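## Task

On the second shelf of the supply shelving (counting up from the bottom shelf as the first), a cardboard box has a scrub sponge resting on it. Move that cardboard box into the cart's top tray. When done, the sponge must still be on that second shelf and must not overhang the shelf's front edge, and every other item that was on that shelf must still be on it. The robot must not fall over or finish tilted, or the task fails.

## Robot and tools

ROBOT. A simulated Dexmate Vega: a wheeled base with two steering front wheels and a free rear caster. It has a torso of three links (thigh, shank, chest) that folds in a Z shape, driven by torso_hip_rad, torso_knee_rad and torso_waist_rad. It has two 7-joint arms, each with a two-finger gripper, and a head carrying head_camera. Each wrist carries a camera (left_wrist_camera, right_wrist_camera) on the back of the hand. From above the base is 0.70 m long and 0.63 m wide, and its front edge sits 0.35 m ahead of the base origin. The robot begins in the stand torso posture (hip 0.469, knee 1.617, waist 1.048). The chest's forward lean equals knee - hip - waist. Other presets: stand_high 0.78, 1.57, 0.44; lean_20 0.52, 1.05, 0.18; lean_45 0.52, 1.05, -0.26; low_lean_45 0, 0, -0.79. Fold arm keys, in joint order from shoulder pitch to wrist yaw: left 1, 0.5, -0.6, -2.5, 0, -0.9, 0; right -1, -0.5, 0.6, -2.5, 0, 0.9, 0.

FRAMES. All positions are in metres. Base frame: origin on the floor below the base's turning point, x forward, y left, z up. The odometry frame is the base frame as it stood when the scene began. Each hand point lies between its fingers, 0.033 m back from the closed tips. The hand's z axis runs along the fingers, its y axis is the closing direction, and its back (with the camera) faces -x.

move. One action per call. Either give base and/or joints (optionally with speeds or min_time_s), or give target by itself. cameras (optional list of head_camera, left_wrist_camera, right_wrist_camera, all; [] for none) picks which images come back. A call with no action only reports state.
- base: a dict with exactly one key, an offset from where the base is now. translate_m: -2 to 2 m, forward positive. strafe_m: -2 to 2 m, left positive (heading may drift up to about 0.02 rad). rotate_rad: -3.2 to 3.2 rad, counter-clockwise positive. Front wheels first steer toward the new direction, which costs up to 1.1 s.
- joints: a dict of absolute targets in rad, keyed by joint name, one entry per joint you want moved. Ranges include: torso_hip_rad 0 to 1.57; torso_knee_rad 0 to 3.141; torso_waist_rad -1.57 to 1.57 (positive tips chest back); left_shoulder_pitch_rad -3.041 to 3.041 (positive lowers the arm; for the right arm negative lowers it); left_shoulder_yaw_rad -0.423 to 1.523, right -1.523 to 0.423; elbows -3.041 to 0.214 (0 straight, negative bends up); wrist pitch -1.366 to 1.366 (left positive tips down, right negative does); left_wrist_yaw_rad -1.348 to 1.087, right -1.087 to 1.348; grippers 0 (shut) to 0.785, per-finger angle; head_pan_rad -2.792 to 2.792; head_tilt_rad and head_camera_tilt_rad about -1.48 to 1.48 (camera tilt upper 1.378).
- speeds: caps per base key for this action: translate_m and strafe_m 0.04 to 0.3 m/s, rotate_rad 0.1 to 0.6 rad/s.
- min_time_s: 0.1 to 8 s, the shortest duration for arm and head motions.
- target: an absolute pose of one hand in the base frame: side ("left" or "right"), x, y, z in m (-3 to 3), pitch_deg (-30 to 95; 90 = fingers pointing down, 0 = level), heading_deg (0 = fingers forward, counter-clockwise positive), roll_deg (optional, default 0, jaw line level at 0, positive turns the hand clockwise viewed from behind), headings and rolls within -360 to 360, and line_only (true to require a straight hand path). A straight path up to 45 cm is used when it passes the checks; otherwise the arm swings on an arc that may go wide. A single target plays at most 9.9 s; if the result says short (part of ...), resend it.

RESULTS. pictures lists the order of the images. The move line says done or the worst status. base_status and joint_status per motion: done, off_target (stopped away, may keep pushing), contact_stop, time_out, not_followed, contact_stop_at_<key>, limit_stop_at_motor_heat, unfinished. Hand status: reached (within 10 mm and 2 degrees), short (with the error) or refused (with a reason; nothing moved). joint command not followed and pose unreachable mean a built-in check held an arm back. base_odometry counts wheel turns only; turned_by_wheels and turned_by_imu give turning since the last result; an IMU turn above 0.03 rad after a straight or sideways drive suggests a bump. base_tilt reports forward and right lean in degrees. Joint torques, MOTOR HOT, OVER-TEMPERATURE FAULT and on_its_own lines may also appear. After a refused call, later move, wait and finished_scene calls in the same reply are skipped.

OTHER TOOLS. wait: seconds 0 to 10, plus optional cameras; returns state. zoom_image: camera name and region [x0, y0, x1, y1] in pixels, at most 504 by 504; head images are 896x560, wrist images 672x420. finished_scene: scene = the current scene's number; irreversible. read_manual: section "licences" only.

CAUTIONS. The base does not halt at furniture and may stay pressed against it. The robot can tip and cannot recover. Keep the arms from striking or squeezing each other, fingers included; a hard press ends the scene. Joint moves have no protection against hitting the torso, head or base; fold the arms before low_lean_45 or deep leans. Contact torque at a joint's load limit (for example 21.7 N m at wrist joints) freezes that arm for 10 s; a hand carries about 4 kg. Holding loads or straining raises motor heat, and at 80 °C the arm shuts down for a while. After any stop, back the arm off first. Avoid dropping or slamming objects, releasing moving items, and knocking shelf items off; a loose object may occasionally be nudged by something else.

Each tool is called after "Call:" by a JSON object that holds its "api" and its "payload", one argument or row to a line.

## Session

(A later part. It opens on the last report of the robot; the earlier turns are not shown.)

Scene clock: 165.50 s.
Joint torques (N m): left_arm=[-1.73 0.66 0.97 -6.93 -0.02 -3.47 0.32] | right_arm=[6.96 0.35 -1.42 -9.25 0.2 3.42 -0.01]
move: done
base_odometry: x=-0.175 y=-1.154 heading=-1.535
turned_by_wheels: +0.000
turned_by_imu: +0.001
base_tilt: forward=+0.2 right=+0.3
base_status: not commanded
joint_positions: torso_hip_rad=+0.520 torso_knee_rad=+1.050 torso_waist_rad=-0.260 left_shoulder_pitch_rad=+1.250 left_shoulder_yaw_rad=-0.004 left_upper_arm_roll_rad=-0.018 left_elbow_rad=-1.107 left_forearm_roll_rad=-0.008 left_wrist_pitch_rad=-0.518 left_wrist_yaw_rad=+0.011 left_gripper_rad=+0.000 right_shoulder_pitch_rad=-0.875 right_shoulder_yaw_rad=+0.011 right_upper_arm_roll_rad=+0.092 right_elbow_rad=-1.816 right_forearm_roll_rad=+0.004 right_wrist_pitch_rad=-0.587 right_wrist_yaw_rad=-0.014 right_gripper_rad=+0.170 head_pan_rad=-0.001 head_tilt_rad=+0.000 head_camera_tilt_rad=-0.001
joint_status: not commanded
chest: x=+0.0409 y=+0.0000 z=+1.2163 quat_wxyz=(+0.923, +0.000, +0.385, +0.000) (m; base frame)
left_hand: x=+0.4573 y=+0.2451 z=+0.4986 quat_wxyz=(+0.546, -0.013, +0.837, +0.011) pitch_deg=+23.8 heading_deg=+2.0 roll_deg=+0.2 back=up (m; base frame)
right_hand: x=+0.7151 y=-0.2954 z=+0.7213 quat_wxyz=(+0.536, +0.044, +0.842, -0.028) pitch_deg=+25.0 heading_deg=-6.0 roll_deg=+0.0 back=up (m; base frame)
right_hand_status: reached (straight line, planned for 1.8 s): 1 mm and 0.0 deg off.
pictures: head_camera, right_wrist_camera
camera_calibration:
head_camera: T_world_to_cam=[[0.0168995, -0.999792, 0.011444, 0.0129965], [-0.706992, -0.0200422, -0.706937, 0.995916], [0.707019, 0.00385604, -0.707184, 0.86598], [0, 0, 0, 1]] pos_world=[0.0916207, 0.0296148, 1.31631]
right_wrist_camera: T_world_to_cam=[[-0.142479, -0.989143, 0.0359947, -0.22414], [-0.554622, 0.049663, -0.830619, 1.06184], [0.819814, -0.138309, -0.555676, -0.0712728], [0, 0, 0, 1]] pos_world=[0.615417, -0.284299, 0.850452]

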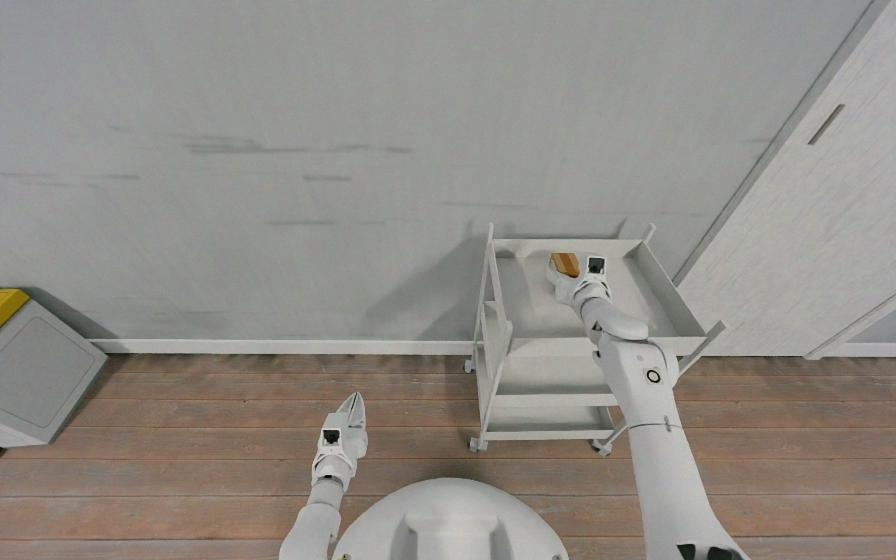

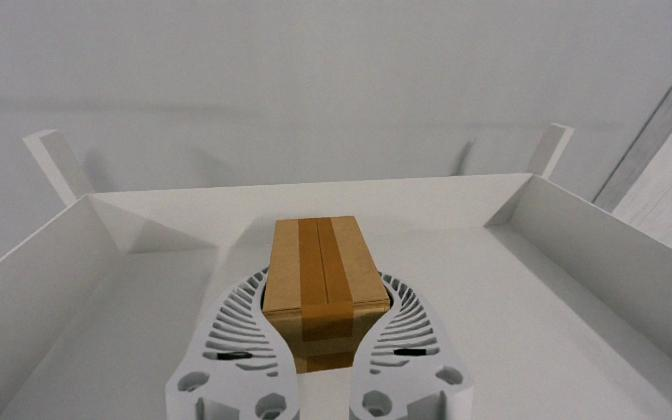

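Call:
{"api": "move", "payload": {
  "cameras": [],
  "target": {"side": "right", "x": 0.715, "y": -0.295, "z": 0.698, "pitch_deg": 25, "heading_deg": -6, "line_only": true}
}}

Call:
{"api": "move", "payload": {
  "cameras": ["head_camera","right_wrist_camera"],
  "target": {"side": "right", "x": 0.715, "y": -0.295, "z": 0.688, "pitch_deg": 25, "heading_deg": -6, "line_only": true}
}}

Call:
{"api": "zoom_image", "payload": {
  "camera": "head_camera",
  "region": [460, 200, 760, 400]
}}

Scene clock: 167.73 s.
Joint torques (N m): left_arm=[-1.69 0.27 0.96 -7.09 -0.11 -3.18 0.17] | right_arm=[17.61 0.01 1.51 -7.1 -0.26 2.75 0.31]
move: done
base_odometry: x=-0.175 y=-1.154 heading=-1.535
turned_by_wheels: +0.000
turned_by_imu: +0.001
base_tilt: forward=+0.2 right=+0.3
base_status: not commanded
joint_positions: torso_hip_rad=+0.520 torso_knee_rad=+1.050 torso_waist_rad=-0.260 left_shoulder_pitch_rad=+1.250 left_shoulder_yaw_rad=-0.004 left_upper_arm_roll_rad=-0.018 left_elbow_rad=-1.107 left_forearm_roll_rad=-0.008 left_wrist_pitch_rad=-0.518 left_wrist_yaw_rad=+0.011 left_gripper_rad=+0.000 right_shoulder_pitch_rad=-0.873 right_shoulder_yaw_rad=+0.011 right_upper_arm_roll_rad=+0.092 right_elbow_rad=-1.732 right_forearm_roll_rad=+0.003 right_wrist_pitch_rad=-0.506 right_wrist_yaw_rad=-0.014 right_gripper_rad=+0.170 head_pan_rad=-0.001 head_tilt_rad=+0.000 head_camera_tilt_rad=-0.001
joint_status: not commanded
chest: x=+0.0409 y=+0.0000 z=+1.2163 quat_wxyz=(+0.923, +0.000, +0.385, +0.000) (m; base frame)
left_hand: x=+0.4573 y=+0.2451 z=+0.4986 quat_wxyz=(+0.546, -0.013, +0.837, +0.011) pitch_deg=+23.8 heading_deg=+2.0 roll_deg=+0.2 back=up (m; base frame)
right_hand: x=+0.7148 y=-0.2951 z=+0.6991 quat_wxyz=(+0.536, +0.044, +0.842, -0.028) pitch_deg=+25.0 heading_deg=-6.0 roll_deg=+0.0 back=up (m; base frame)
right_hand_status: reached (straight line, planned for 0.6 s): 1 mm and 0.0 deg off.
pictures: none
No camera images: "cameras" was empty.

Scene clock: 169.07 s.
Joint torques (N m): left_arm=[-2.05 -0.12 1.31 -6.2 -0.12 -3.39 0.03] | right_arm=[10.9 -2.88 1.69 -1.51 -0.4 -0.64 0.09]
move: done
base_odometry: x=-0.175 y=-1.154 heading=-1.535
turned_by_wheels: +0.000
turned_by_imu: +0.000
base_tilt: forward=+0.2 right=+0.2
base_status: not commanded
joint_positions: torso_hip_rad=+0.520 torso_knee_rad=+1.050 torso_waist_rad=-0.260 left_shoulder_pitch_rad=+1.250 left_shoulder_yaw_rad=-0.004 left_upper_arm_roll_rad=-0.018 left_elbow_rad=-1.107 left_forearm_roll_rad=-0.008 left_wrist_pitch_rad=-0.518 left_wrist_yaw_rad=+0.011 left_gripper_rad=+0.000 right_shoulder_pitch_rad=-0.870 right_shoulder_yaw_rad=+0.011 right_upper_arm_roll_rad=+0.092 right_elbow_rad=-1.692 right_forearm_roll_rad=+0.003 right_wrist_pitch_rad=-0.467 right_wrist_yaw_rad=-0.013 right_gripper_rad=+0.170 head_pan_rad=-0.001 head_tilt_rad=+0.000 head_camera_tilt_rad=-0.001
joint_status: not commanded
chest: x=+0.0407 y=+0.0000 z=+1.2164 quat_wxyz=(+0.923, +0.000, +0.385, +0.000) (m; base frame)
left_hand: x=+0.4573 y=+0.2451 z=+0.4987 quat_wxyz=(+0.546, -0.013, +0.837, +0.011) pitch_deg=+23.8 heading_deg=+2.0 roll_deg=+0.2 back=up (m; base frame)
right_hand: x=+0.7151 y=-0.2949 z=+0.6899 quat_wxyz=(+0.537, +0.044, +0.842, -0.028) pitch_deg=+24.9 heading_deg=-6.0 roll_deg=+0.0 back=up (m; base frame)
right_hand_status: reached (straight line, planned for 0.4 s): 2 mm and 0.1 deg off.
pictures: head_camera, right_wrist_camera
camera_calibration:
head_camera: T_world_to_cam=[[0.0168984, -0.999792, 0.0114478, 0.0129949], [-0.706842, -0.0200433, -0.707088, 0.99596], [0.70717, 0.00385683, -0.707033, 0.865909], [0, 0, 0, 1]] pos_world=[0.0914216, 0.0296148, 1.31631]
right_wrist_camera: T_world_to_cam=[[-0.14237, -0.989184, 0.0352922, -0.222143], [-0.553267, 0.0499632, -0.831504, 1.03552], [0.820747, -0.137907, -0.554397, -0.0900653], [0, 0, 0, 1]] pos_world=[0.615216, -0.283899, 0.818949]

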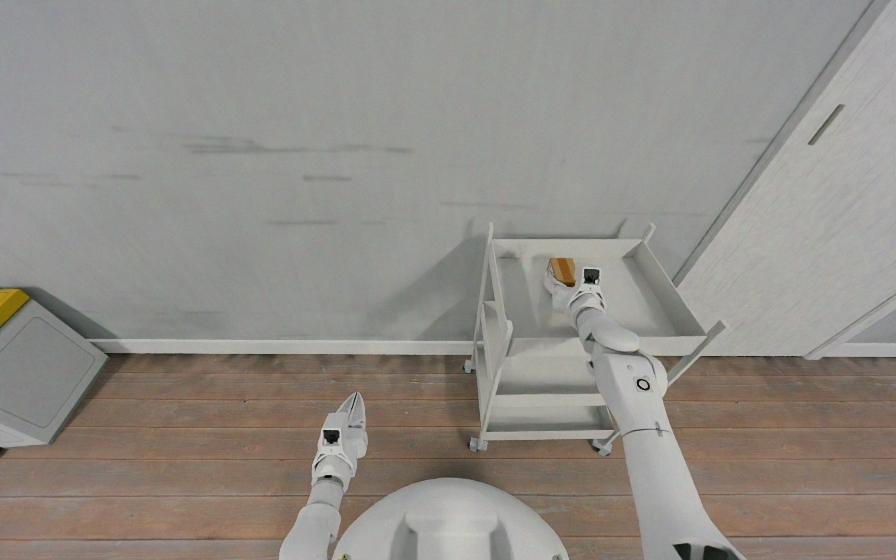

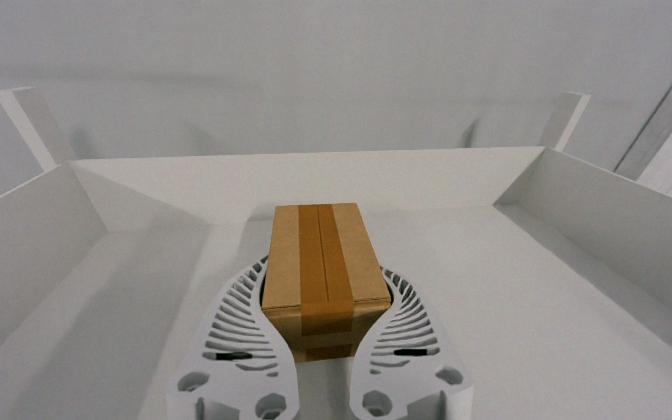

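Scaled by 1.680 from the camera's 896x560 image, which has a finer 960x600 frame.

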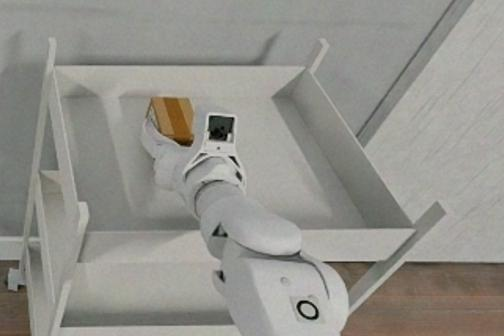

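Call:
{"api": "move", "payload": {
  "cameras": [],
  "joints": {"right_gripper_rad": 0.45}
}}

Call:
{"api": "move", "payload": {
  "cameras": ["head_camera","right_wrist_camera"],
  "target": {"side": "right", "x": 0.69, "y": -0.292, "z": 0.83, "pitch_deg": 25, "heading_deg": -6, "line_only": true}
}}

Call:
{"api": "move", "payload": {
  "cameras": ["head_camera"],
  "base": {"translate_m": -0.3}
}}

Call:
{"api": "zoom_image", "payload": {
  "camera": "head_camera",
  "region": [440, 140, 740, 400]
}}

Scene clock: 170.37 s.
Joint torques (N m): left_arm=[-2.24 0.67 0.98 -7.18 -0.05 -3.62 0.18] | right_arm=[11.57 -3.76 2.02 -6.56 0.05 2.91 -0.06]
move: done
base_odometry: x=-0.175 y=-1.154 heading=-1.535
turned_by_wheels: +0.000
turned_by_imu: +0.000
base_tilt: forward=+0.2 right=+0.3
base_status: not commanded
joint_positions: torso_hip_rad=+0.520 torso_knee_rad=+1.050 torso_waist_rad=-0.260 left_shoulder_pitch_rad=+1.250 left_shoulder_yaw_rad=-0.004 left_upper_arm_roll_rad=-0.018 left_elbow_rad=-1.107 left_forearm_roll_rad=-0.008 left_wrist_pitch_rad=-0.518 left_wrist_yaw_rad=+0.011 left_gripper_rad=+0.000 right_shoulder_pitch_rad=-0.869 right_shoulder_yaw_rad=+0.011 right_upper_arm_roll_rad=+0.092 right_elbow_rad=-1.687 right_forearm_roll_rad=+0.003 right_wrist_pitch_rad=-0.463 right_wrist_yaw_rad=-0.013 right_gripper_rad=+0.450 head_pan_rad=-0.001 head_tilt_rad=+0.000 head_camera_tilt_rad=-0.001
joint_status: all done
chest: x=+0.0407 y=+0.0000 z=+1.2164 quat_wxyz=(+0.923, +0.000, +0.385, +0.000) (m; base frame)
left_hand: x=+0.4573 y=+0.2451 z=+0.4988 quat_wxyz=(+0.546, -0.013, +0.837, +0.011) pitch_deg=+23.7 heading_deg=+2.0 roll_deg=+0.2 back=up (m; base frame)
right_hand: x=+0.7149 y=-0.2949 z=+0.6882 quat_wxyz=(+0.537, +0.044, +0.842, -0.028) pitch_deg=+25.0 heading_deg=-6.0 roll_deg=+0.0 back=up (m; base frame)
pictures: none
No camera images: "cameras" was empty.

Scene clock: 174.03 s.
Joint torques (N m): left_arm=[-2.97 0.36 1.16 -6.27 -0.09 -3 -0.05] | right_arm=[15.8 -2.33 -0.86 -12.38 0.2 3.7 -0.46]
move: done
base_odometry: x=-0.175 y=-1.154 heading=-1.535
turned_by_wheels: +0.000
turned_by_imu: +0.001
base_tilt: forward=+0.1 right=+0.3
base_status: not commanded
joint_positions: torso_hip_rad=+0.520 torso_knee_rad=+1.050 torso_waist_rad=-0.260 left_shoulder_pitch_rad=+1.250 left_shoulder_yaw_rad=-0.004 left_upper_arm_roll_rad=-0.018 left_elbow_rad=-1.107 left_forearm_roll_rad=-0.008 left_wrist_pitch_rad=-0.518 left_wrist_yaw_rad=+0.011 left_gripper_rad=+0.000 right_shoulder_pitch_rad=-0.883 right_shoulder_yaw_rad=+0.012 right_upper_arm_roll_rad=+0.090 right_elbow_rad=-2.227 right_forearm_roll_rad=+0.006 right_wrist_pitch_rad=-0.991 right_wrist_yaw_rad=-0.019 right_gripper_rad=+0.450 head_pan_rad=-0.001 head_tilt_rad=+0.000 head_camera_tilt_rad=-0.001
joint_status: not commanded
chest: x=+0.0407 y=+0.0000 z=+1.2164 quat_wxyz=(+0.923, +0.000, +0.385, +0.000) (m; base frame)
left_hand: x=+0.4573 y=+0.2451 z=+0.4987 quat_wxyz=(+0.546, -0.013, +0.837, +0.011) pitch_deg=+23.7 heading_deg=+2.0 roll_deg=+0.2 back=up (m; base frame)
right_hand: x=+0.6902 y=-0.2922 z=+0.8278 quat_wxyz=(+0.536, +0.044, +0.843, -0.028) pitch_deg=+25.1 heading_deg=-6.0 roll_deg=+0.0 back=up (m; base frame)
right_hand_status: reached (straight line, planned for 2.1 s): 2 mm and 0.1 deg off.
pictures: head_camera, right_wrist_camera
camera_calibration:
head_camera: T_world_to_cam=[[0.0168976, -0.999792, 0.0114501, 0.0129919], [-0.706792, -0.0200441, -0.707137, 0.996021], [0.707219, 0.00385603, -0.706984, 0.86584], [0, 0, 0, 1]] pos_world=[0.0914219, 0.0296148, 1.31631]
right_wrist_camera: T_world_to_cam=[[-0.142609, -0.989143, 0.0354906, -0.227888], [-0.555218, 0.0502613, -0.830185, 1.13667], [0.819387, -0.138097, -0.556357, 0.00974117], [0, 0, 0, 1]] pos_world=[0.590618, -0.281199, 0.957152]

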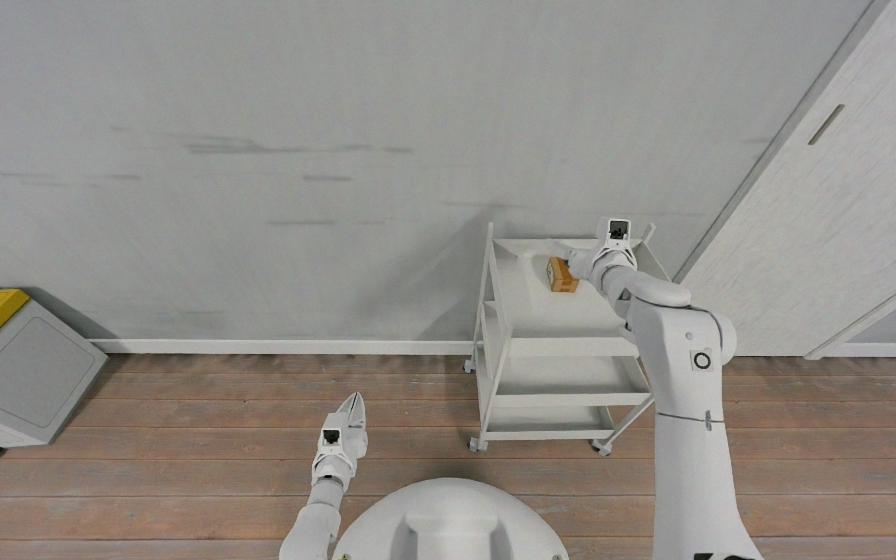

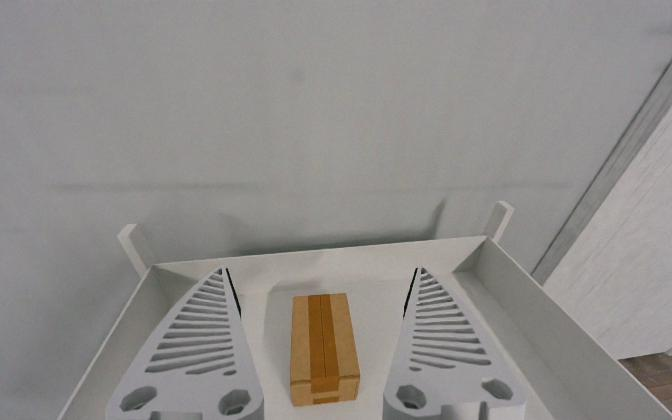

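Scene clock: 176.70 s.
Joint torques (N m): left_arm=[-2.04 0.28 1.17 -6.3 0.05 -3.67 0.1] | right_arm=[17.35 -3.86 -0.89 -14.08 0.15 2.71 -0.15]
move: done
base_odometry: x=-0.186 y=-0.854 heading=-1.534
turned_by_wheels: +0.001
turned_by_imu: +0.004
base_tilt: forward=+0.2 right=+0.3
base_status: done
joint_positions: torso_hip_rad=+0.520 torso_knee_rad=+1.050 torso_waist_rad=-0.260 left_shoulder_pitch_rad=+1.250 left_shoulder_yaw_rad=-0.004 left_upper_arm_roll_rad=-0.018 left_elbow_rad=-1.107 left_forearm_roll_rad=-0.008 left_wrist_pitch_rad=-0.518 left_wrist_yaw_rad=+0.011 left_gripper_rad=+0.000 right_shoulder_pitch_rad=-0.882 right_shoulder_yaw_rad=+0.012 right_upper_arm_roll_rad=+0.090 right_elbow_rad=-2.232 right_forearm_roll_rad=+0.006 right_wrist_pitch_rad=-0.996 right_wrist_yaw_rad=-0.019 right_gripper_rad=+0.450 head_pan_rad=-0.001 head_tilt_rad=+0.000 head_camera_tilt_rad=-0.001
joint_status: not commanded
chest: x=+0.0408 y=+0.0000 z=+1.2163 quat_wxyz=(+0.923, +0.000, +0.385, +0.000) (m; base frame)
left_hand: x=+0.4573 y=+0.2451 z=+0.4987 quat_wxyz=(+0.546, -0.013, +0.837, +0.011) pitch_deg=+23.8 heading_deg=+2.0 roll_deg=+0.2 back=up (m; base frame)
right_hand: x=+0.6898 y=-0.2921 z=+0.8291 quat_wxyz=(+0.536, +0.044, +0.843, -0.028) pitch_deg=+25.1 heading_deg=-6.0 roll_deg=+0.0 back=up (m; base frame)
pictures: head_camera
camera_calibration:
head_camera: T_world_to_cam=[[0.0168979, -0.999792, 0.0114464, 0.0129968], [-0.706892, -0.0200422, -0.707037, 0.995898], [0.707119, 0.00385603, -0.707084, 0.865981], [0, 0, 0, 1]] pos_world=[0.0914213, 0.0296148, 1.31631]

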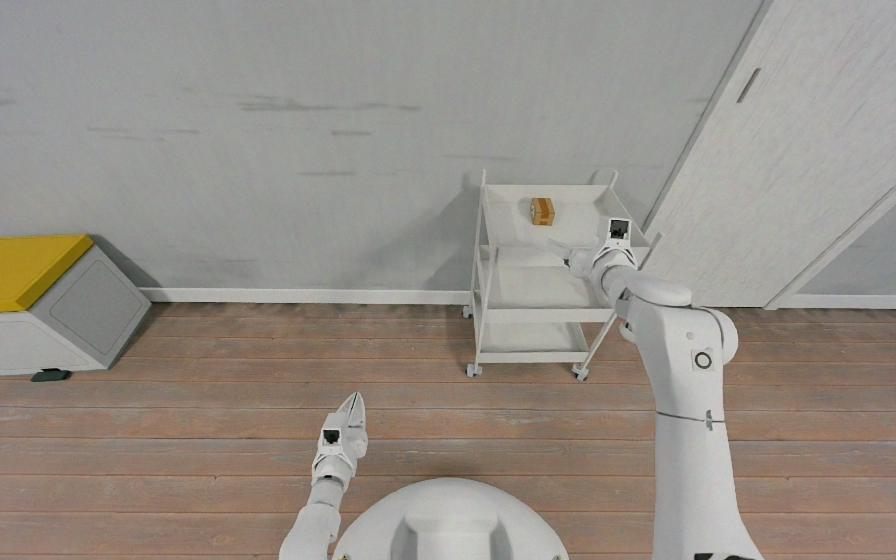

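Scaled by 1.680 from the camera's 896x560 image, which has a finer 960x600 frame.

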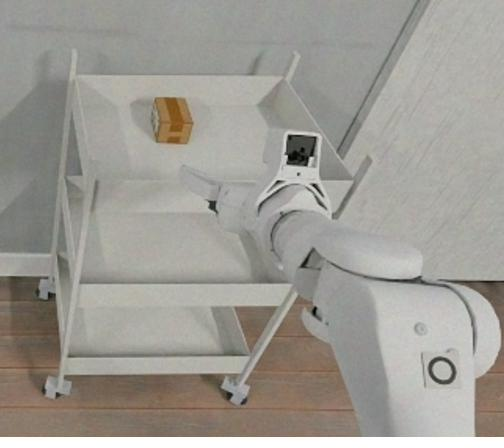

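Call:
{"api": "finished_scene", "payload": {
  "scene": 2
}}

The scene is finished: the task was done.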